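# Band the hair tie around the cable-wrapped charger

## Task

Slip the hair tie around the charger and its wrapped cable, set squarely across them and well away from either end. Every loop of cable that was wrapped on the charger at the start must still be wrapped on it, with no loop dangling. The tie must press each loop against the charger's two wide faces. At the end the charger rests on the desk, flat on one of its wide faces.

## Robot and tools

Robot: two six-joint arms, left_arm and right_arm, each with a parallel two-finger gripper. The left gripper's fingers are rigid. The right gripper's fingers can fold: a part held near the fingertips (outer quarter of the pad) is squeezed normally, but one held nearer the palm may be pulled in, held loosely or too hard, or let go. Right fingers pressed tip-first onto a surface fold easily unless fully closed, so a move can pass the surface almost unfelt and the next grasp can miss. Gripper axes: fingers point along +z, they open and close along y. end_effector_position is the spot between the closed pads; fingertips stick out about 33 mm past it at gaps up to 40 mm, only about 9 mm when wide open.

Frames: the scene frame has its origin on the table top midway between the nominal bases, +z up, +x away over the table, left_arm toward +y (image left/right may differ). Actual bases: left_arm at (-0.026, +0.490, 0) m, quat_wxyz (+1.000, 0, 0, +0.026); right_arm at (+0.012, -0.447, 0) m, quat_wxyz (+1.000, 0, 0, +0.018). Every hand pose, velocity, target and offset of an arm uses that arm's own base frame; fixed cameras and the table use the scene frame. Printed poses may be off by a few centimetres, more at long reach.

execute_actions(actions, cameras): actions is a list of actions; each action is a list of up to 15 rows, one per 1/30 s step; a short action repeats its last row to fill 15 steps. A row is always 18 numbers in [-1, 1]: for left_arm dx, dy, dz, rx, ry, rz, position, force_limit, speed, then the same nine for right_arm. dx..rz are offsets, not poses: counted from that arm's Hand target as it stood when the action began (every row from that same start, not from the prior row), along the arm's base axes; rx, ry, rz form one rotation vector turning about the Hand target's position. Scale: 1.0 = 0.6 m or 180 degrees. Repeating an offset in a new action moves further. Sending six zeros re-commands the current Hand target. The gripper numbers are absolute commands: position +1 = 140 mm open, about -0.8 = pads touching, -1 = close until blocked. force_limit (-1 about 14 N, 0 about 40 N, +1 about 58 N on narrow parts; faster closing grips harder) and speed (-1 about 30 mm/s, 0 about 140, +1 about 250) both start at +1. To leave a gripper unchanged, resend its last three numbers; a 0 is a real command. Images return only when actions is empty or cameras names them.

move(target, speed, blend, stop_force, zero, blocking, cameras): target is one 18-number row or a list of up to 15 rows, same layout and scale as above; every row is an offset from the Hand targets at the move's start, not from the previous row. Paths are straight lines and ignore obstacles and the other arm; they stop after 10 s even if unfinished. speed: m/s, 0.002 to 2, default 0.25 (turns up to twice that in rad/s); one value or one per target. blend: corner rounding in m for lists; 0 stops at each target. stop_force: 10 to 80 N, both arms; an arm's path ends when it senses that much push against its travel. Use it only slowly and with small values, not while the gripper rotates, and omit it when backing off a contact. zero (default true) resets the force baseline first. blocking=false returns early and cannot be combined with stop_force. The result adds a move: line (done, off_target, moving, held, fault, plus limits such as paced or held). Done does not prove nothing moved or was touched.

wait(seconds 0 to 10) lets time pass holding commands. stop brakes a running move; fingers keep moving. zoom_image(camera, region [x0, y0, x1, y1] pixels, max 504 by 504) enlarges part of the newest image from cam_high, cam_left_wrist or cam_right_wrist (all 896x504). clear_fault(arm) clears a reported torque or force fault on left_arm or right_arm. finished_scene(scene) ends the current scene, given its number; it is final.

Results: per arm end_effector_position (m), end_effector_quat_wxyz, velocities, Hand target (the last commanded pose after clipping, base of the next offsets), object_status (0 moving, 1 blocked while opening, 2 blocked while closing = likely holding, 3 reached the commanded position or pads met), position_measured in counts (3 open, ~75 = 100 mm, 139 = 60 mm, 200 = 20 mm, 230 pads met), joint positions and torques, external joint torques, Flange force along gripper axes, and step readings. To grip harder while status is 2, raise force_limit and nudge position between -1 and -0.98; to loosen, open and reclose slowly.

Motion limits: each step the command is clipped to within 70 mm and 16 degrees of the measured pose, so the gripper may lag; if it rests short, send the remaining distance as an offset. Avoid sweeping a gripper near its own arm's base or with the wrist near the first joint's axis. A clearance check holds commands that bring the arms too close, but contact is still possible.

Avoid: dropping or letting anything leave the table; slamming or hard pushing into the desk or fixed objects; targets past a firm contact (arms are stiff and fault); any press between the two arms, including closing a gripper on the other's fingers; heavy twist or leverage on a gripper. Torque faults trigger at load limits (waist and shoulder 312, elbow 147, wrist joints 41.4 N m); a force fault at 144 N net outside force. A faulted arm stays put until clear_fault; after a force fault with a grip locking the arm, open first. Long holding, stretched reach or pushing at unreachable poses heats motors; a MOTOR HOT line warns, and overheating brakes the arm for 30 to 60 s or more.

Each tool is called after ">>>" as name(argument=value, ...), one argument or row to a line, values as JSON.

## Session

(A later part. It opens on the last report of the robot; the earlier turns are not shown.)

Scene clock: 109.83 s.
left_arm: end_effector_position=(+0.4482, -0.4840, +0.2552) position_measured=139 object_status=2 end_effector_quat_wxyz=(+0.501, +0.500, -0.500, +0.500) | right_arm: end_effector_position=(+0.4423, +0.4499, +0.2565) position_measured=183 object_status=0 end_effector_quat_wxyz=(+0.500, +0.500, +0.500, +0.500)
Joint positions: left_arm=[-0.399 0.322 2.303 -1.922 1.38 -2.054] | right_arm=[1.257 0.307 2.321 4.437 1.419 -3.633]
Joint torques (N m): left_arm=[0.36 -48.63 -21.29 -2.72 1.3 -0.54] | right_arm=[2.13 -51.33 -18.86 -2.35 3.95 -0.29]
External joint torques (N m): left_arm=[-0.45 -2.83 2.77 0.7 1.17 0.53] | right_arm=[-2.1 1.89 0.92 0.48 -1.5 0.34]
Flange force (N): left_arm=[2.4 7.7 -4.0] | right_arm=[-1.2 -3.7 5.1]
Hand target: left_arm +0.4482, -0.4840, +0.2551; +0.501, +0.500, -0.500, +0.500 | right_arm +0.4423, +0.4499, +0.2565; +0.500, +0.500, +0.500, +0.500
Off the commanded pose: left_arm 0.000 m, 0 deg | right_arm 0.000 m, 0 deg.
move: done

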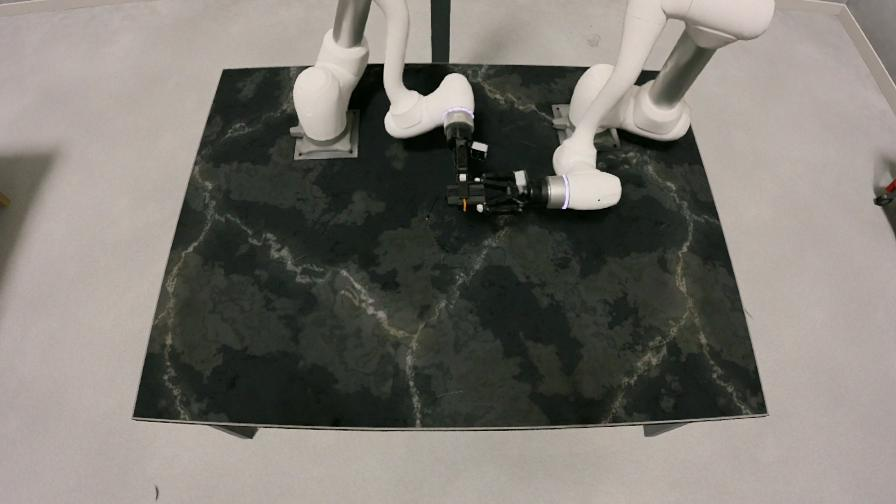

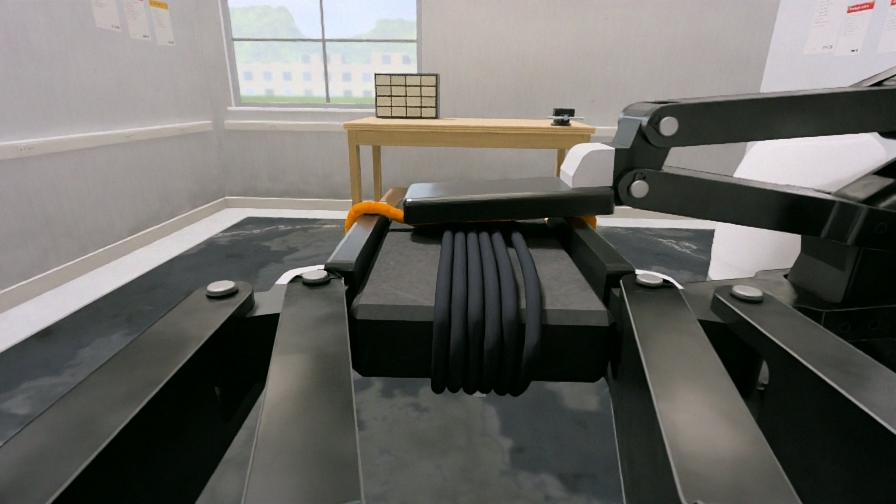

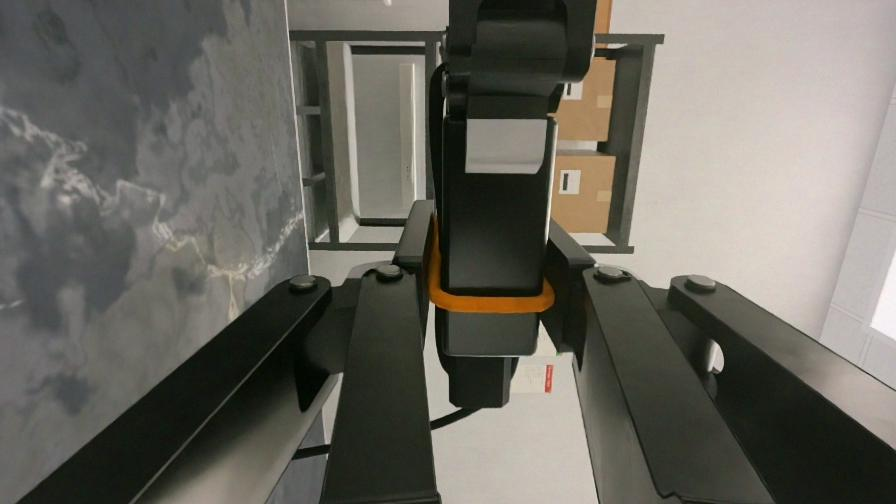

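>>> wait(
  seconds=1.5,
)

>>> move(
  target=[0,0,0,0,0,0,0.05,-0.4,-1,0,0,0,0,0,0,-1,-0.2,-1],
  cameras=["cam_left_wrist","cam_right_wrist"],
)

Scene clock: 111.40 s.
left_arm: end_effector_position=(+0.4482, -0.4840, +0.2552) position_measured=139 object_status=2 end_effector_quat_wxyz=(+0.501, +0.500, -0.500, +0.500) | right_arm: end_effector_position=(+0.4423, +0.4498, +0.2565) position_measured=183 object_status=2 end_effector_quat_wxyz=(+0.500, +0.500, +0.500, +0.500)
Joint positions: left_arm=[-0.399 0.322 2.303 -1.922 1.38 -2.054] | right_arm=[1.257 0.307 2.321 4.437 1.419 -3.633]
Joint torques (N m): left_arm=[0.31 -48.65 -21.73 -2.79 1.42 -0.5] | right_arm=[1.93 -51.03 -18.63 -2.35 3.87 -0.25]
External joint torques (N m): left_arm=[-0.18 -3.51 3.16 0.77 1.07 0.5] | right_arm=[-1.82 1.77 0.77 0.49 -1.44 0.3]
Flange force (N): left_arm=[3.8 8.8 -5.0] | right_arm=[-0.8 -3.3 4.5]
Hand target: left_arm +0.4482, -0.4840, +0.2551; +0.501, +0.500, -0.500, +0.500 | right_arm +0.4423, +0.4499, +0.2565; +0.500, +0.500, +0.500, +0.500
Tool commands: left_gripper/position=-1.0 left_gripper/force_limit=-0.4 left_gripper/speed=-1.0 right_gripper/position=-1.0 right_gripper/force_limit=-0.2 right_gripper/speed=-1.0
Off the commanded pose: left_arm 0.000 m, 0 deg | right_arm 0.000 m, 0 deg.
wait: 1.50 s; at rest by 0.10 s

Scene clock: 112.03 s.
left_arm: end_effector_position=(+0.4482, -0.4840, +0.2551) position_measured=123 object_status=0 end_effector_quat_wxyz=(+0.501, +0.500, -0.500, +0.500) | right_arm: end_effector_position=(+0.4423, +0.4498, +0.2565) position_measured=183 object_status=2 end_effector_quat_wxyz=(+0.500, +0.500, +0.500, +0.500)
Joint positions: left_arm=[-0.399 0.322 2.303 -1.922 1.379 -2.054] | right_arm=[1.257 0.307 2.321 4.437 1.419 -3.633]
Joint torques (N m): left_arm=[-1.65 -52.57 -21.83 -2.36 3.86 -0.26] | right_arm=[-0.16 -47.66 -17.13 -1.21 2.13 -0.26]
External joint torques (N m): left_arm=[1.68 0.81 3.3 0.34 -1.38 0.26] | right_arm=[0.16 -1.48 -0.64 -0.64 0.31 0.31]
Flange force (N): left_arm=[-2.2 3.6 -4.1] | right_arm=[-1.0 2.0 0.4]
Hand target: left_arm +0.4482, -0.4840, +0.2551; +0.501, +0.500, -0.500, +0.500 | right_arm +0.4423, +0.4499, +0.2565; +0.500, +0.500, +0.500, +0.500
Off the commanded pose: left_arm 0.000 m, 0 deg | right_arm 0.000 m, 0 deg.
move: done
Images, in order (width x height): cam_left_wrist 896x504, cam_right_wrist 896x504.

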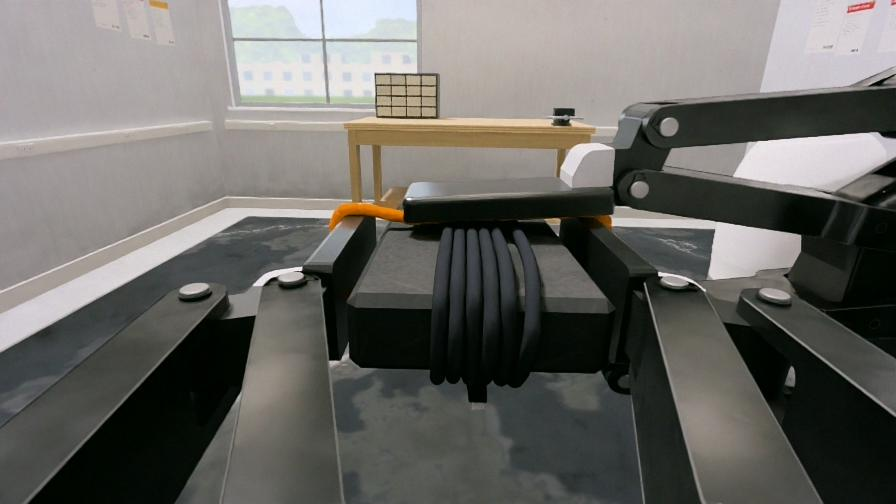

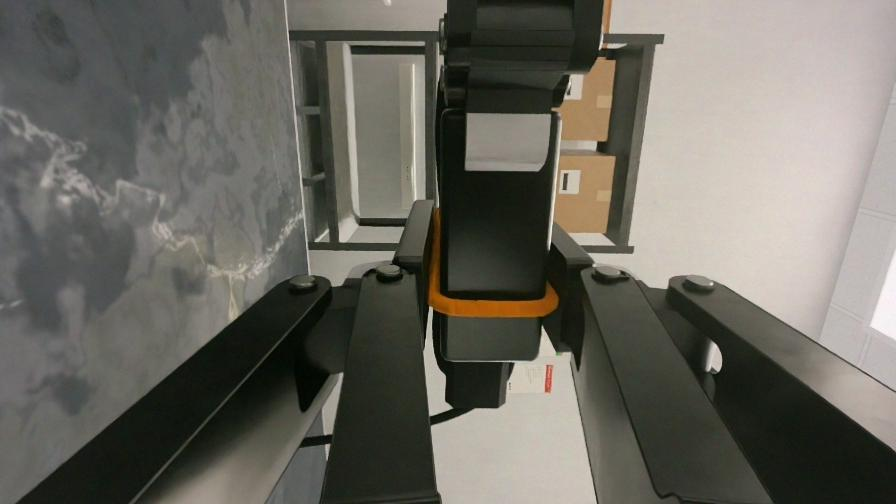

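>>> move(
  target=[0,0.045,0,0,0,0,0.05,-0.4,-1,0,0,0,0,0,0,-1,-0.2,-1],
  speed=0.025,
  cameras=["cam_left_wrist","cam_right_wrist"],
)

Scene clock: 113.77 s.
left_arm: end_effector_position=(+0.4482, -0.4570, +0.2551) position_measured=123 object_status=3 end_effector_quat_wxyz=(+0.501, +0.500, -0.500, +0.500) | right_arm: end_effector_position=(+0.4423, +0.4499, +0.2565) position_measured=191 object_status=0 end_effector_quat_wxyz=(+0.500, +0.500, +0.500, +0.500)
Joint positions: left_arm=[-0.345 0.313 2.318 -1.874 1.406 -2.057] | right_arm=[1.257 0.307 2.321 4.437 1.419 -3.633]
Joint torques (N m): left_arm=[-1.03 -50.42 -22.16 -2.68 3.42 -0.34] | right_arm=[1.24 -48.25 -17.61 -1.65 2.27 -0.26]
External joint torques (N m): left_arm=[0.98 -0.02 4.08 0.76 -0.94 0.34] | right_arm=[-1.36 -0.74 -0.25 -0.21 0.17 0.3]
Flange force (N): left_arm=[-1.4 6.3 -4.4] | right_arm=[-1.6 0.7 3.0]
Hand target: left_arm +0.4482, -0.4570, +0.2551; +0.501, +0.500, -0.500, +0.500 | right_arm +0.4423, +0.4499, +0.2565; +0.500, +0.500, +0.500, +0.500
Off the commanded pose: left_arm 0.000 m, 0 deg | right_arm 0.000 m, 0 deg.
move: done
Images, in order (width x height): cam_left_wrist 896x504, cam_right_wrist 896x504.

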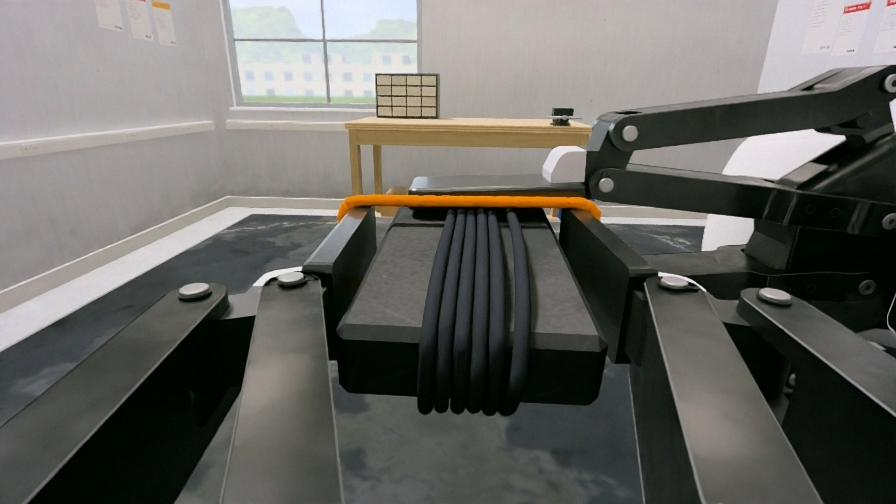

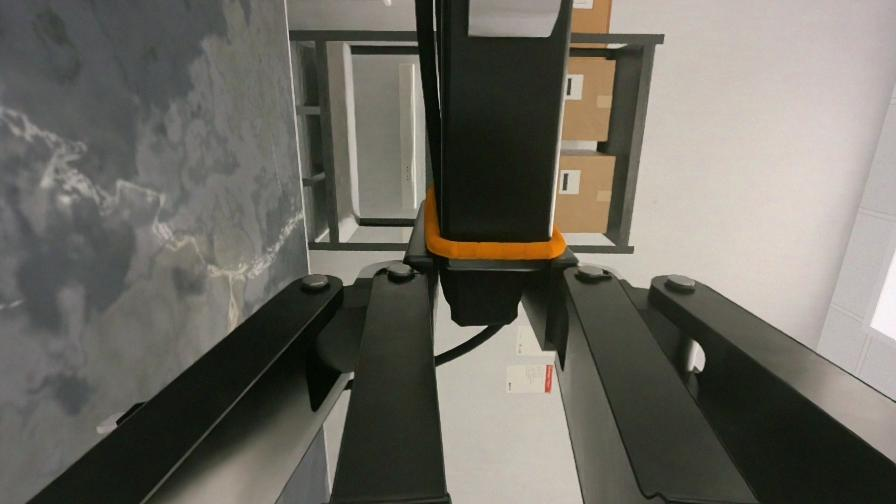

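>>> move(
  target=[0,0,0,0,0,0,-1,-0.4,-1,0,0,0,0,0,0,-1,-0.2,-1],
)

>>> wait(
  seconds=1.5,
  cameras=["cam_left_wrist","cam_right_wrist"],
)

Scene clock: 114.60 s.
left_arm: end_effector_position=(+0.4481, -0.4570, +0.2552) position_measured=139 object_status=0 end_effector_quat_wxyz=(+0.501, +0.500, -0.500, +0.500) | right_arm: end_effector_position=(+0.4423, +0.4499, +0.2565) position_measured=191 object_status=2 end_effector_quat_wxyz=(+0.500, +0.500, +0.500, +0.500)
Joint positions: left_arm=[-0.345 0.313 2.318 -1.874 1.407 -2.057] | right_arm=[1.257 0.307 2.321 4.437 1.419 -3.633]
Joint torques (N m): left_arm=[4.26 -49.91 -25.6 -5.64 1.77 -0.42] | right_arm=[3.72 -48.67 -15.18 -0.86 2.87 -0.17]
External joint torques (N m): left_arm=[-4.17 -0.56 7.49 3.72 0.71 0.42] | right_arm=[-3.73 -0.62 -2.77 -1.01 -0.43 0.22]
Flange force (N): left_arm=[-2.0 14.2 -2.7] | right_arm=[0.9 1.7 11.0]
Hand target: left_arm +0.4482, -0.4570, +0.2551; +0.501, +0.500, -0.500, +0.500 | right_arm +0.4423, +0.4499, +0.2565; +0.500, +0.500, +0.500, +0.500
Off the commanded pose: left_arm 0.000 m, 0 deg | right_arm 0.000 m, 0 deg.
move: done

Scene clock: 116.10 s.
left_arm: end_effector_position=(+0.4482, -0.4570, +0.2552) position_measured=139 object_status=2 end_effector_quat_wxyz=(+0.501, +0.500, -0.500, +0.500) | right_arm: end_effector_position=(+0.4423, +0.4499, +0.2565) position_measured=191 object_status=2 end_effector_quat_wxyz=(+0.500, +0.500, +0.500, +0.500)
Joint positions: left_arm=[-0.345 0.313 2.318 -1.874 1.406 -2.057] | right_arm=[1.257 0.307 2.321 4.437 1.419 -3.633]
Joint torques (N m): left_arm=[4.64 -49.42 -25.66 -5.7 1.65 -0.46] | right_arm=[3.53 -49.23 -14.97 -0.92 2.92 -0.2]
External joint torques (N m): left_arm=[-4.71 -1.09 7.57 3.77 0.84 0.46] | right_arm=[-3.64 0.16 -2.88 -0.94 -0.47 0.25]
Flange force (N): left_arm=[-1.2 15.3 -2.0] | right_arm=[1.9 0.3 11.0]
Hand target: left_arm +0.4482, -0.4570, +0.2551; +0.501, +0.500, -0.500, +0.500 | right_arm +0.4423, +0.4499, +0.2565; +0.500, +0.500, +0.500, +0.500
Tool commands: left_gripper/position=-1.0 left_gripper/force_limit=-0.4 left_gripper/speed=-1.0 right_gripper/position=-1.0 right_gripper/force_limit=-0.2 right_gripper/speed=-1.0
Off the commanded pose: left_arm 0.000 m, 0 deg | right_arm 0.000 m, 0 deg.
wait: 1.50 s; at rest by 0.17 s
Images, in order (width x height): cam_left_wrist 896x504, cam_right_wrist 896x504.

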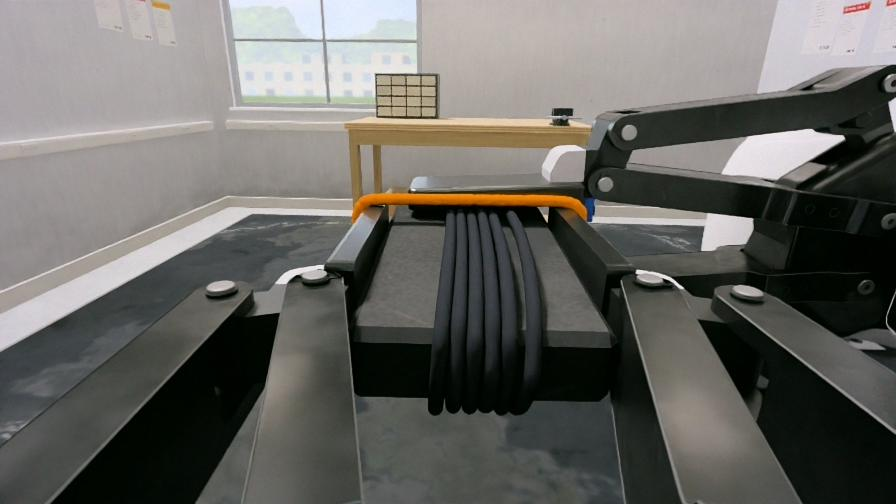

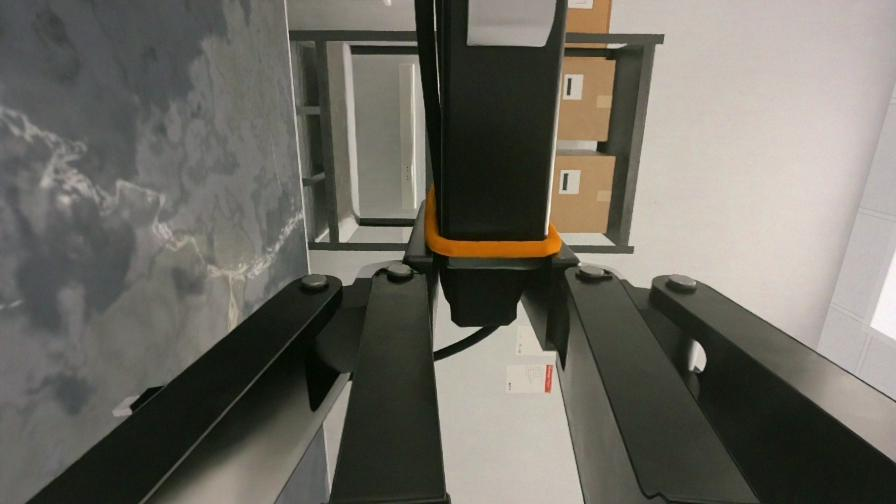

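>>> move(
  target=[0,0,0,0,0,0,-1,-0.4,-1,0,0,0,0,0,0,-0.98,1,-1],
)

>>> wait(
  seconds=1.5,
)

>>> move(
  target=[0,0,0,0,0,0,0.05,-0.4,-1,0,0,0,0,0,0,-0.98,1,-1],
  cameras=["cam_left_wrist","cam_right_wrist"],
)

>>> move(
  target=[0,0.02,0,0,0,0,0.05,-0.4,-1,0,0,0,0,0,0,-0.98,1,-1],
  speed=0.02,
  cameras=["cam_left_wrist","cam_right_wrist"],
)

Scene clock: 117.07 s.
left_arm: end_effector_position=(+0.4482, -0.4570, +0.2552) position_measured=139 object_status=2 end_effector_quat_wxyz=(+0.501, +0.500, -0.500, +0.500) | right_arm: end_effector_position=(+0.4423, +0.4499, +0.2565) position_measured=195 object_status=0 end_effector_quat_wxyz=(+0.500, +0.500, +0.500, +0.500)
Joint positions: left_arm=[-0.345 0.313 2.318 -1.874 1.406 -2.057] | right_arm=[1.257 0.307 2.321 4.437 1.419 -3.633]
Joint torques (N m): left_arm=[5.47 -45.58 -24.06 -5.32 -0.45 -0.45] | right_arm=[4.32 -53.49 -17.89 -1.96 4.85 0.24]
External joint torques (N m): left_arm=[-5.66 -4.83 5.97 3.39 2.94 0.44] | right_arm=[-4.4 4.28 -0.02 0.09 -2.4 -0.2]
Flange force (N): left_arm=[5.1 17.1 -1.8] | right_arm=[1.5 -6.2 12.4]
Hand target: left_arm +0.4482, -0.4570, +0.2551; +0.501, +0.500, -0.500, +0.500 | right_arm +0.4423, +0.4499, +0.2565; +0.500, +0.500, +0.500, +0.500
Off the commanded pose: left_arm 0.000 m, 0 deg | right_arm 0.000 m, 0 deg.
move: done

Scene clock: 118.57 s.
left_arm: end_effector_position=(+0.4482, -0.4570, +0.2552) position_measured=139 object_status=2 end_effector_quat_wxyz=(+0.501, +0.500, -0.500, +0.500) | right_arm: end_effector_position=(+0.4423, +0.4499, +0.2565) position_measured=195 object_status=2 end_effector_quat_wxyz=(+0.500, +0.500, +0.500, +0.500)
Joint positions: left_arm=[-0.345 0.313 2.318 -1.874 1.406 -2.057] | right_arm=[1.257 0.307 2.321 4.437 1.419 -3.633]
Joint torques (N m): left_arm=[5.68 -45.81 -23.97 -5.3 -0.51 -0.53] | right_arm=[5.3 -52.8 -17.89 -2 4.87 0.27]
External joint torques (N m): left_arm=[-5.74 -4.75 5.87 3.37 3 0.53] | right_arm=[-5.25 3.62 0.05 0.15 -2.43 -0.23]
Flange force (N): left_arm=[4.7 16.9 -1.6] | right_arm=[0.2 -4.9 13.9]
Hand target: left_arm +0.4482, -0.4570, +0.2551; +0.501, +0.500, -0.500, +0.500 | right_arm +0.4423, +0.4499, +0.2565; +0.500, +0.500, +0.500, +0.500
Tool commands: left_gripper/position=-1.0 left_gripper/force_limit=-0.4 left_gripper/speed=-1.0 right_gripper/position=-0.98 right_gripper/force_limit=+1.0 right_gripper/speed=-1.0
Off the commanded pose: left_arm 0.000 m, 0 deg | right_arm 0.000 m, 0 deg.
wait: 1.50 s; at rest by 0.17 s

Scene clock: 119.70 s.
left_arm: end_effector_position=(+0.4482, -0.4570, +0.2551) position_measured=123 object_status=3 end_effector_quat_wxyz=(+0.501, +0.500, -0.500, +0.500) | right_arm: end_effector_position=(+0.4423, +0.4499, +0.2565) position_measured=199 object_status=0 end_effector_quat_wxyz=(+0.500, +0.500, +0.500, +0.500)
Joint positions: left_arm=[-0.345 0.313 2.318 -1.874 1.406 -2.057] | right_arm=[1.257 0.307 2.321 4.437 1.419 -3.633]
Joint torques (N m): left_arm=[4.97 -43.96 -25.65 -5.48 -2.15 0.03] | right_arm=[8.26 -53.37 -20.14 -3.64 4.26 0.01]
External joint torques (N m): left_arm=[-4.96 -6.43 7.52 3.55 4.62 -0.04] | right_arm=[-8.21 4.05 2.21 1.77 -1.83 0.04]
Flange force (N): left_arm=[7.5 20.2 -6.4] | right_arm=[-4.1 -7.0 15.7]
Hand target: left_arm +0.4482, -0.4570, +0.2551; +0.501, +0.500, -0.500, +0.500 | right_arm +0.4423, +0.4499, +0.2565; +0.500, +0.500, +0.500, +0.500
Off the commanded pose: left_arm 0.000 m, 0 deg | right_arm 0.000 m, 0 deg.
move: done
Images, in order (width x height): cam_left_wrist 896x504, cam_right_wrist 896x504.

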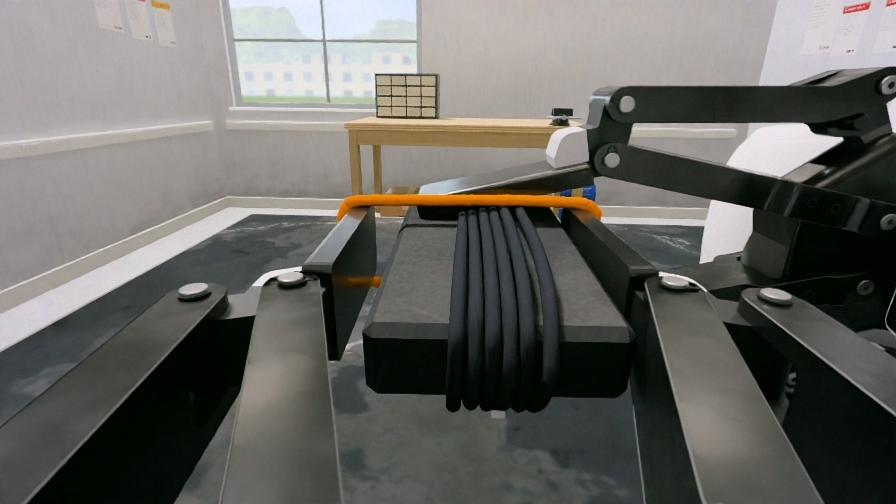

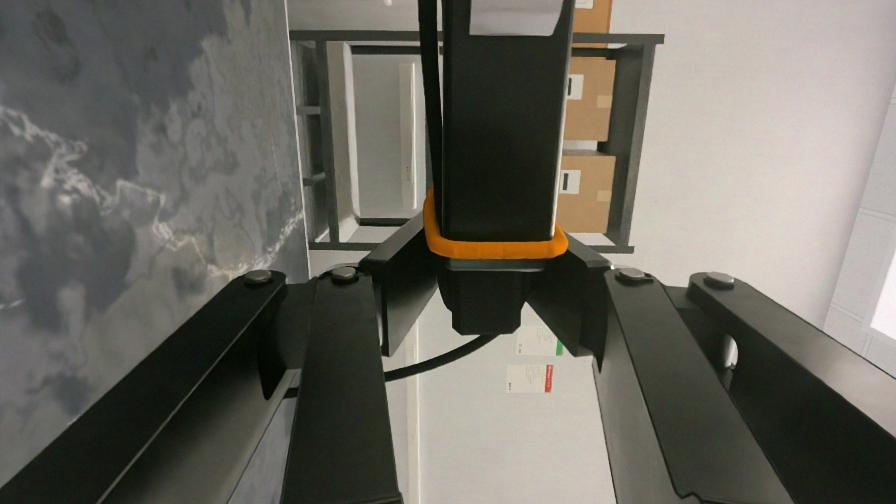

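Scene clock: 120.57 s.
left_arm: end_effector_position=(+0.4482, -0.4450, +0.2552) position_measured=123 object_status=3 end_effector_quat_wxyz=(+0.501, +0.500, -0.500, +0.500) | right_arm: end_effector_position=(+0.4423, +0.4499, +0.2565) position_measured=199 object_status=2 end_effector_quat_wxyz=(+0.500, +0.500, +0.500, +0.500)
Joint positions: left_arm=[-0.32 0.31 2.323 -1.853 1.419 -2.058] | right_arm=[1.257 0.307 2.321 4.437 1.419 -3.633]
Joint torques (N m): left_arm=[3.96 -47.8 -23.69 -4.33 1.16 -0.2] | right_arm=[2.92 -50.27 -15.68 -1.23 3.42 -0.18]
External joint torques (N m): left_arm=[-3.93 -2.01 5.76 2.44 1.31 0.19] | right_arm=[-2.95 1.15 -2.32 -0.64 -0.98 0.23]
Flange force (N): left_arm=[1.1 13.3 -0.7] | right_arm=[2.6 -1.4 9.6]
Hand target: left_arm +0.4482, -0.4450, +0.2551; +0.501, +0.500, -0.500, +0.500 | right_arm +0.4423, +0.4499, +0.2565; +0.500, +0.500, +0.500, +0.500
Off the commanded pose: left_arm 0.000 m, 0 deg | right_arm 0.000 m, 0 deg.
move: done
Images, in order (width x height): cam_left_wrist 896x504, cam_right_wrist 896x504.

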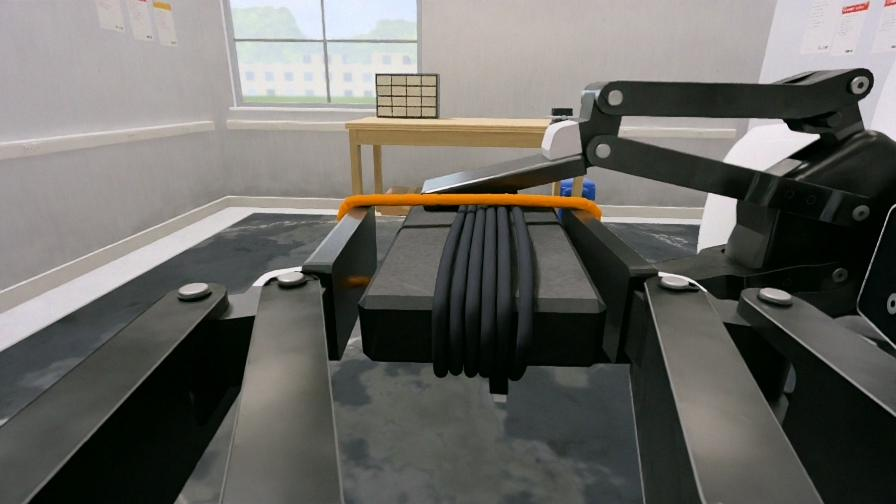

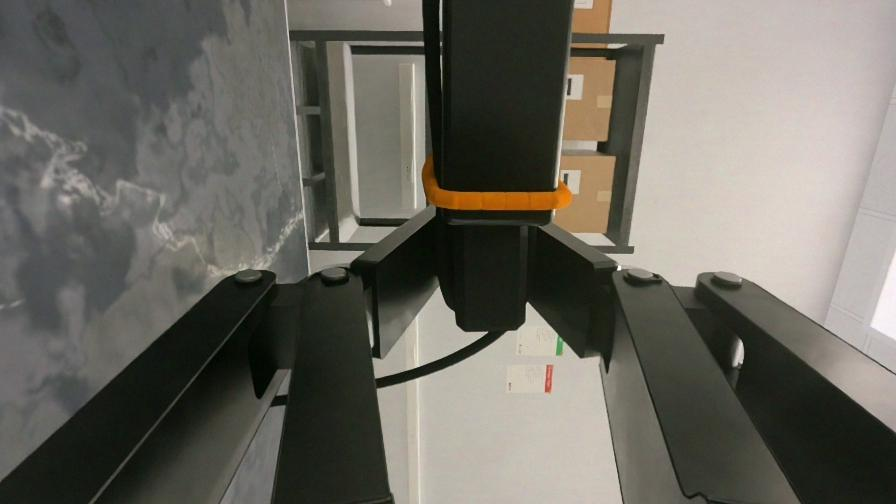

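>>> move(
  target=[0,0,0,0,0,0,-1,-0.4,-1,0,0,0,0,0,0,-0.98,1,-1],
)

>>> wait(
  seconds=1.2,
)

>>> move(
  target=[0,0,0,0,0,0,-1,-0.4,-1,0,0,0,0,0,0,0.0,0,-1],
  cameras=["cam_left_wrist","cam_right_wrist"],
)

Scene clock: 121.57 s.
left_arm: end_effector_position=(+0.4481, -0.4450, +0.2552) position_measured=133 object_status=0 end_effector_quat_wxyz=(+0.501, +0.500, -0.500, +0.500) | right_arm: end_effector_position=(+0.4423, +0.4498, +0.2566) position_measured=199 object_status=2 end_effector_quat_wxyz=(+0.500, +0.500, +0.500, +0.500)
Joint positions: left_arm=[-0.32 0.31 2.324 -1.853 1.419 -2.058] | right_arm=[1.257 0.307 2.321 4.437 1.419 -3.633]
Joint torques (N m): left_arm=[9.15 -45.28 -39.23 -13.34 -3.57 -0.2] | right_arm=[22.38 -49.15 -20.15 -6.22 0.62 -0.11]
External joint torques (N m): left_arm=[-9.09 -4.64 21.34 11.46 6.05 0.2] | right_arm=[-22.35 -0.12 2.21 4.36 1.83 0.16]
Flange force (N): left_arm=[-0.1 40.2 -18.9] | right_arm=[-15.8 -0.7 35.3]
Hand target: left_arm +0.4482, -0.4450, +0.2551; +0.501, +0.500, -0.500, +0.500 | right_arm +0.4423, +0.4499, +0.2565; +0.500, +0.500, +0.500, +0.500
Off the commanded pose: left_arm 0.000 m, 0 deg | right_arm 0.000 m, 0 deg.
move: done

Scene clock: 122.77 s.
left_arm: end_effector_position=(+0.4482, -0.4450, +0.2552) position_measured=133 object_status=2 end_effector_quat_wxyz=(+0.501, +0.500, -0.500, +0.500) | right_arm: end_effector_position=(+0.4423, +0.4499, +0.2565) position_measured=199 object_status=2 end_effector_quat_wxyz=(+0.500, +0.500, +0.500, +0.500)
Joint positions: left_arm=[-0.32 0.31 2.323 -1.853 1.419 -2.058] | right_arm=[1.257 0.307 2.321 4.437 1.419 -3.633]
Joint torques (N m): left_arm=[9.03 -45.55 -39.88 -13.69 -3.61 -0.22] | right_arm=[23.46 -49.08 -20.62 -6.59 0.27 -0.18]
External joint torques (N m): left_arm=[-8.94 -4.65 21.93 11.8 6.09 0.22] | right_arm=[-23.64 0.13 2.78 4.72 2.16 0.22]
Flange force (N): left_arm=[-0.3 40.9 -20.1] | right_arm=[-17.2 -1.6 36.8]
Hand target: left_arm +0.4482, -0.4450, +0.2551; +0.501, +0.500, -0.500, +0.500 | right_arm +0.4423, +0.4499, +0.2565; +0.500, +0.500, +0.500, +0.500
Tool commands: left_gripper/position=-1.0 left_gripper/force_limit=-0.4 left_gripper/speed=-1.0 right_gripper/position=-0.98 right_gripper/force_limit=+1.0 right_gripper/speed=-1.0
Off the commanded pose: left_arm 0.000 m, 0 deg | right_arm 0.000 m, 0 deg.
wait: 1.20 s; at rest by 0.17 s

Scene clock: 124.50 s.
left_arm: end_effector_position=(+0.4482, -0.4450, +0.2551) position_measured=139 object_status=2 end_effector_quat_wxyz=(+0.501, +0.500, -0.500, +0.500) | right_arm: end_effector_position=(+0.4423, +0.4499, +0.2565) position_measured=129 object_status=0 end_effector_quat_wxyz=(+0.500, +0.500, +0.500, +0.500)
Joint positions: left_arm=[-0.32 0.31 2.323 -1.853 1.419 -2.058] | right_arm=[1.257 0.307 2.321 4.437 1.419 -3.633]
Joint torques (N m): left_arm=[-1.73 -50.13 -21.3 -2.19 3.5 -0.24] | right_arm=[0.5 -48.57 -17.59 -1.76 2.21 -0.2]
External joint torques (N m): left_arm=[1.69 0.29 3.38 0.3 -1.03 0.23] | right_arm=[-0.54 -0.47 -0.35 -0.1 0.22 0.24]
Flange force (N): left_arm=[-1.7 4.6 -4.4] | right_arm=[-0.5 0.3 1.1]
Hand target: left_arm +0.4482, -0.4450, +0.2551; +0.501, +0.500, -0.500, +0.500 | right_arm +0.4423, +0.4499, +0.2565; +0.500, +0.500, +0.500, +0.500
Off the commanded pose: left_arm 0.000 m, 0 deg | right_arm 0.000 m, 0 deg.
move: done
Images, in order (width x height): cam_left_wrist 896x504, cam_right_wrist 896x504.

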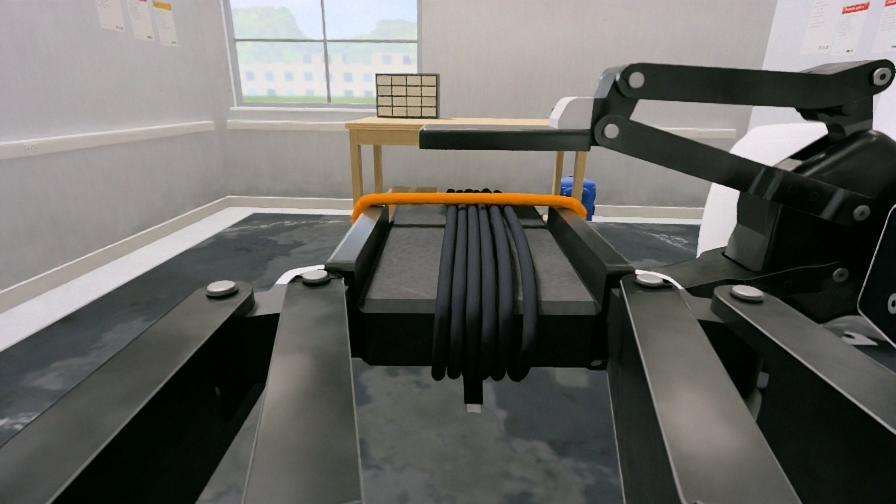

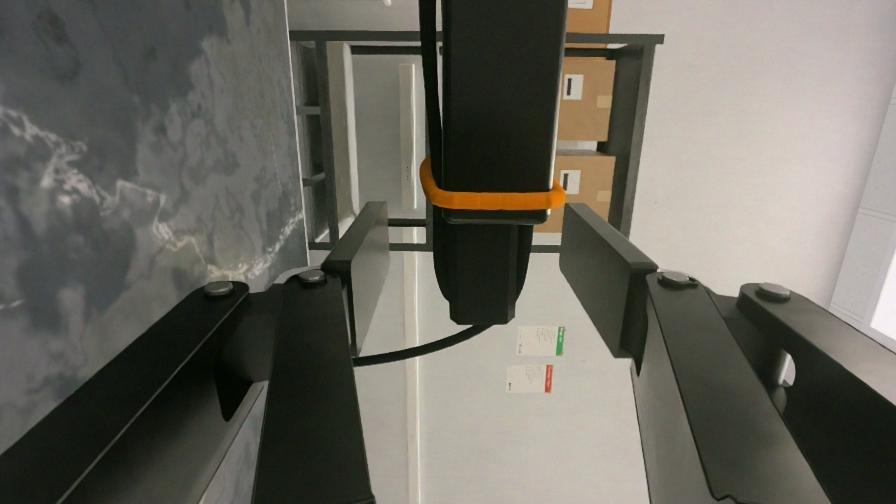

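>>> move(
  target=[0,0,0,0,0,0,-1,-0.4,-1,-0.012,0.07,0,0,0,0,0.0,0,-1],
  speed=0.08,
  cameras=["cam_left_wrist","cam_right_wrist"],
)

Scene clock: 125.43 s.
left_arm: end_effector_position=(+0.4482, -0.4450, +0.2551) position_measured=139 object_status=2 end_effector_quat_wxyz=(+0.501, +0.500, -0.500, +0.500) | right_arm: end_effector_position=(+0.4351, +0.4918, +0.2565) position_measured=129 object_status=3 end_effector_quat_wxyz=(+0.500, +0.500, +0.500, +0.500)
Joint positions: left_arm=[-0.32 0.31 2.323 -1.853 1.419 -2.058] | right_arm=[1.297 0.349 2.249 4.477 1.43 -3.668]
Joint torques (N m): left_arm=[-1.59 -50.04 -21.38 -2.12 3.53 -0.18] | right_arm=[0.21 -53.47 -18.48 -1.68 2.27 -0.27]
External joint torques (N m): left_arm=[1.6 0.11 3.43 0.24 -1.05 0.18] | right_arm=[-0.15 -1.01 -0.33 -0.2 0.12 0.32]
Flange force (N): left_arm=[-1.3 5.0 -4.1] | right_arm=[-0.9 1.1 0.4]
Hand target: left_arm +0.4482, -0.4450, +0.2551; +0.501, +0.500, -0.500, +0.500 | right_arm +0.4351, +0.4919, +0.2565; +0.500, +0.500, +0.500, +0.500
Off the commanded pose: left_arm 0.000 m, 0 deg | right_arm 0.000 m, 0 deg.
move: done
Images, in order (width x height): cam_left_wrist 896x504, cam_right_wrist 896x504.

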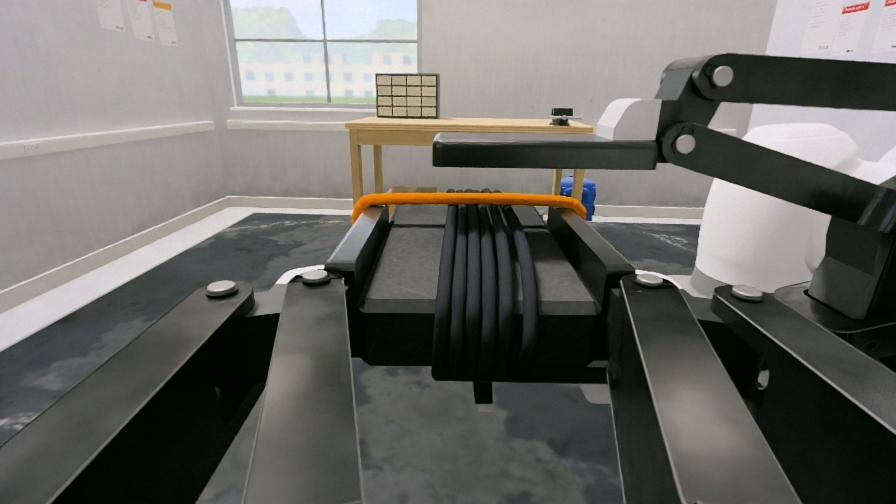

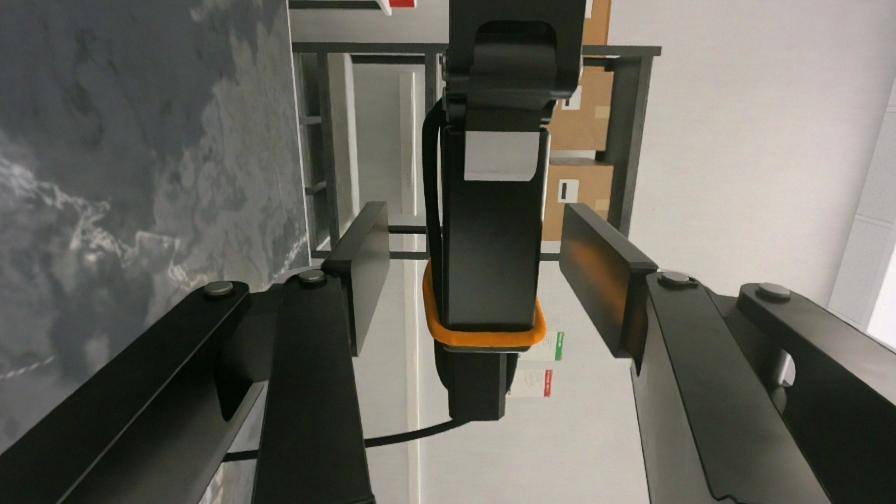

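>>> move(
  target=[0,0,0,0,0,0,-1,-0.4,-1,0,0.0125,0,0,0,0,0.0,0,-1],
  speed=0.08,
)

>>> move(
  target=[0,0,0,0,0,0,-1,-0.4,-1,0,0,0,0,0,0,-1,0,-1],
)

>>> wait(
  seconds=1.2,
  cameras=["cam_left_wrist","cam_right_wrist"],
)

Scene clock: 126.27 s.
left_arm: end_effector_position=(+0.4482, -0.4450, +0.2551) position_measured=139 object_status=2 end_effector_quat_wxyz=(+0.501, +0.500, -0.500, +0.500) | right_arm: end_effector_position=(+0.4351, +0.4993, +0.2565) position_measured=129 object_status=3 end_effector_quat_wxyz=(+0.500, +0.500, +0.500, +0.500)
Joint positions: left_arm=[-0.32 0.31 2.323 -1.853 1.419 -2.058] | right_arm=[1.301 0.357 2.235 4.481 1.431 -3.674]
Joint torques (N m): left_arm=[-1.66 -50.11 -21.34 -2.15 3.54 -0.19] | right_arm=[0.37 -54.77 -18.99 -1.75 2.15 -0.27]
External joint torques (N m): left_arm=[1.67 0.31 3.43 0.27 -1.06 0.18] | right_arm=[-0.22 -0.88 -0.13 -0.15 0.23 0.32]
Flange force (N): left_arm=[-1.6 4.7 -4.3] | right_arm=[-1.1 0.8 0.3]
Hand target: left_arm +0.4482, -0.4450, +0.2551; +0.501, +0.500, -0.500, +0.500 | right_arm +0.4351, +0.4994, +0.2565; +0.500, +0.500, +0.500, +0.500
Off the commanded pose: left_arm 0.000 m, 0 deg | right_arm 0.000 m, 0 deg.
move: done

Scene clock: 128.00 s.
left_arm: end_effector_position=(+0.4481, -0.4450, +0.2553) position_measured=139 object_status=2 end_effector_quat_wxyz=(+0.501, +0.499, -0.500, +0.500) | right_arm: end_effector_position=(+0.4351, +0.4993, +0.2565) position_measured=193 object_status=0 end_effector_quat_wxyz=(+0.500, +0.500, +0.500, +0.500)
Joint positions: left_arm=[-0.32 0.31 2.323 -1.853 1.419 -2.058] | right_arm=[1.301 0.357 2.235 4.481 1.431 -3.674]
Joint torques (N m): left_arm=[1.24 -37.99 -14.38 -0.27 -3.18 -0.54] | right_arm=[0.76 -67.64 -25.63 -4.34 9.18 0.15]
External joint torques (N m): left_arm=[-1.24 -12.29 -3.59 -1.63 5.67 0.54] | right_arm=[-0.71 12.08 6.6 2.45 -6.79 -0.1]
Flange force (N): left_arm=[19.7 8.3 -1.8] | right_arm=[1.1 -19.4 4.3]
Hand target: left_arm +0.4482, -0.4450, +0.2551; +0.501, +0.500, -0.500, +0.500 | right_arm +0.4351, +0.4994, +0.2565; +0.500, +0.500, +0.500, +0.500
Off the commanded pose: left_arm 0.000 m, 0 deg | right_arm 0.000 m, 0 deg.
move: done

Scene clock: 129.20 s.
left_arm: end_effector_position=(+0.4482, -0.4450, +0.2551) position_measured=139 object_status=2 end_effector_quat_wxyz=(+0.501, +0.500, -0.500, +0.500) | right_arm: end_effector_position=(+0.4351, +0.4994, +0.2565) position_measured=193 object_status=2 end_effector_quat_wxyz=(+0.500, +0.500, +0.500, +0.500)
Joint positions: left_arm=[-0.32 0.31 2.323 -1.853 1.419 -2.058] | right_arm=[1.301 0.357 2.235 4.481 1.431 -3.674]
Joint torques (N m): left_arm=[1.14 -36.61 -13.51 0.22 -4.22 -0.31] | right_arm=[1.36 -70.25 -27.11 -5 9.88 0.06]
External joint torques (N m): left_arm=[-1.23 -13.17 -4.4 -2.11 6.69 0.31] | right_arm=[-1.38 14.96 7.99 3.1 -7.5 -0.01]
Flange force (N): left_arm=[21.4 7.8 -1.8] | right_arm=[1.4 -24.6 5.3]
Hand target: left_arm +0.4482, -0.4450, +0.2551; +0.501, +0.500, -0.500, +0.500 | right_arm +0.4351, +0.4994, +0.2565; +0.500, +0.500, +0.500, +0.500
Tool commands: left_gripper/position=-1.0 left_gripper/force_limit=-0.4 left_gripper/speed=-1.0 right_gripper/position=-1.0 right_gripper/force_limit=+0.0 right_gripper/speed=-1.0
Off the commanded pose: left_arm 0.000 m, 0 deg | right_arm 0.000 m, 0 deg.
wait: 1.20 s; at rest by 0.17 s
Images, in order (width x height): cam_left_wrist 896x504, cam_right_wrist 896x504.

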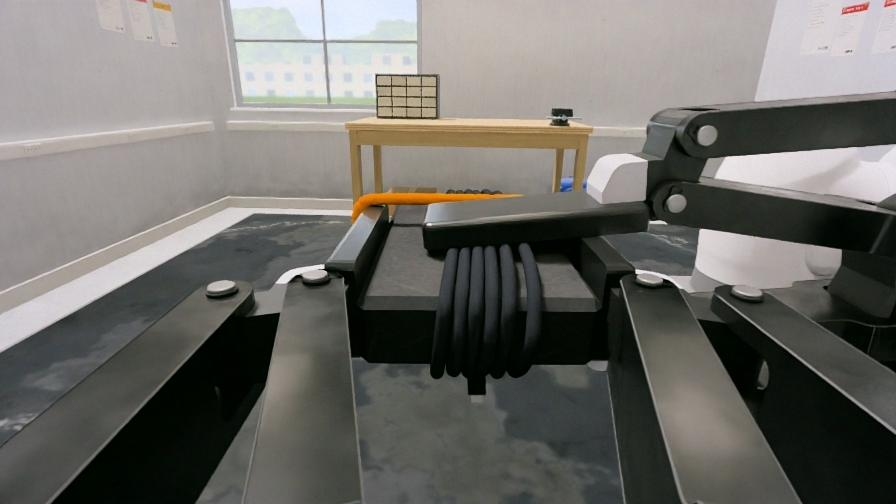

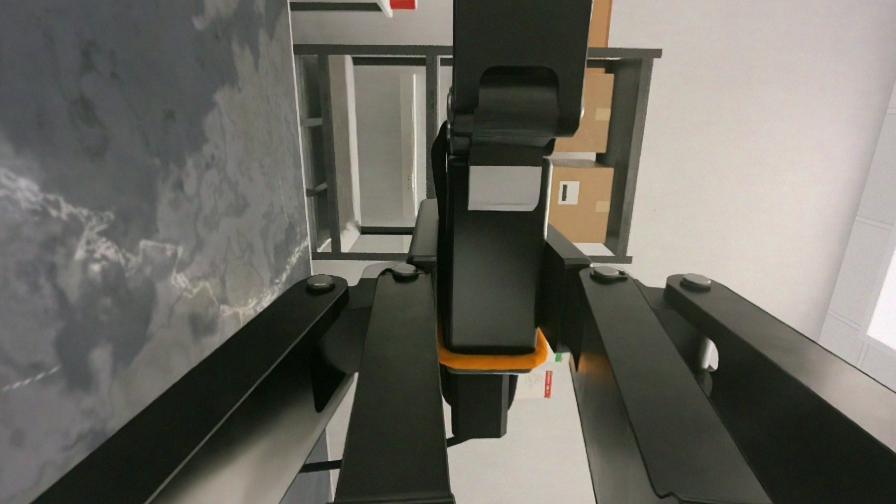

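>>> move(
  target=[0,0,0,0,0,0,0.0,-0.4,-1,0,0,-0.003,0,0,0,-1,0,-1],
)

>>> move(
  target=[0,0.025,0,0,0,0,0.0,-0.4,-1,0,0,0,0,0,0,-1,0,-1],
  speed=0.02,
  cameras=["cam_left_wrist","cam_right_wrist"],
)

Scene clock: 130.00 s.
left_arm: end_effector_position=(+0.4482, -0.4450, +0.2551) position_measured=129 object_status=3 end_effector_quat_wxyz=(+0.501, +0.500, -0.500, +0.500) | right_arm: end_effector_position=(+0.4351, +0.4994, +0.2548) position_measured=193 object_status=2 end_effector_quat_wxyz=(+0.500, +0.500, +0.500, +0.500)
Joint positions: left_arm=[-0.32 0.31 2.324 -1.853 1.419 -2.058] | right_arm=[1.301 0.361 2.236 4.48 1.432 -3.67]
Joint torques (N m): left_arm=[1.05 -53.55 -24.17 -3.91 5.62 -0.61] | right_arm=[0 -50.54 -13.55 0.58 0.99 -0.24]
External joint torques (N m): left_arm=[-1.13 3.88 6.27 2.02 -3.16 0.6] | right_arm=[-0.11 -4.86 -5.39 -2.47 1.4 0.28]
Flange force (N): left_arm=[-8.6 7.2 0.1] | right_arm=[3.2 8.5 3.8]
Hand target: left_arm +0.4482, -0.4450, +0.2551; +0.501, +0.500, -0.500, +0.500 | right_arm +0.4351, +0.4994, +0.2547; +0.500, +0.500, +0.500, +0.500
Off the commanded pose: left_arm 0.000 m, 0 deg | right_arm 0.000 m, 0 deg.
move: done

Scene clock: 131.00 s.
left_arm: end_effector_position=(+0.4482, -0.4300, +0.2551) position_measured=129 object_status=3 end_effector_quat_wxyz=(+0.501, +0.500, -0.500, +0.500) | right_arm: end_effector_position=(+0.4351, +0.4994, +0.2547) position_measured=193 object_status=2 end_effector_quat_wxyz=(+0.500, +0.500, +0.500, +0.500)
Joint positions: left_arm=[-0.289 0.306 2.33 -1.825 1.434 -2.059] | right_arm=[1.301 0.361 2.236 4.48 1.432 -3.67]
Joint torques (N m): left_arm=[-0.72 -50.37 -21.63 -2.61 4.38 -0.43] | right_arm=[-0.41 -52.84 -16.46 -0.7 2 -0.36]
External joint torques (N m): left_arm=[0.72 0.82 3.88 0.76 -1.9 0.42] | right_arm=[0.41 -2.77 -2.52 -1.2 0.39 0.41]
Flange force (N): left_arm=[-2.8 5.7 -2.2] | right_arm=[0.9 4.4 1.2]
Hand target: left_arm +0.4482, -0.4300, +0.2551; +0.501, +0.500, -0.500, +0.500 | right_arm +0.4351, +0.4994, +0.2547; +0.500, +0.500, +0.500, +0.500
Off the commanded pose: left_arm 0.000 m, 0 deg | right_arm 0.000 m, 0 deg.
move: done
Images, in order (width x height): cam_left_wrist 896x504, cam_right_wrist 896x504.

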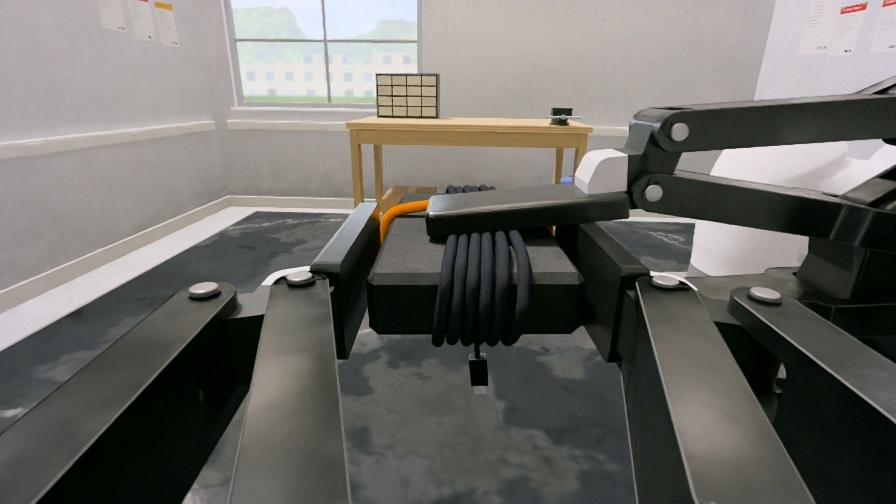

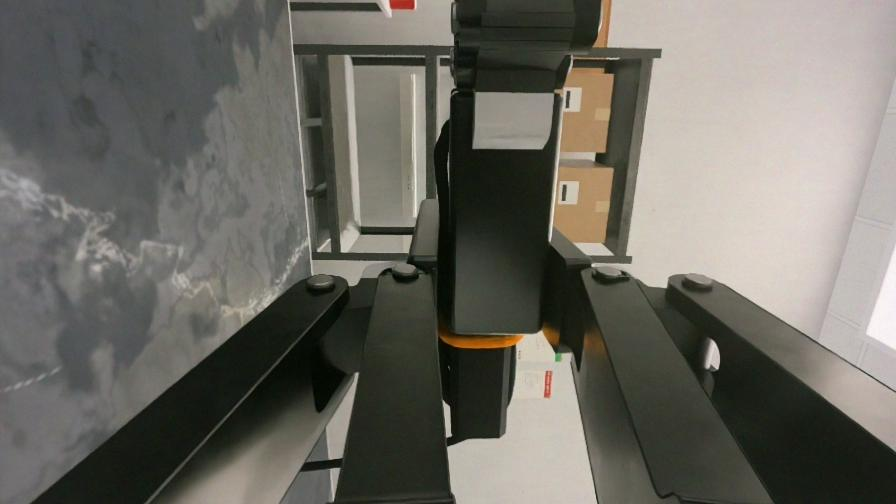

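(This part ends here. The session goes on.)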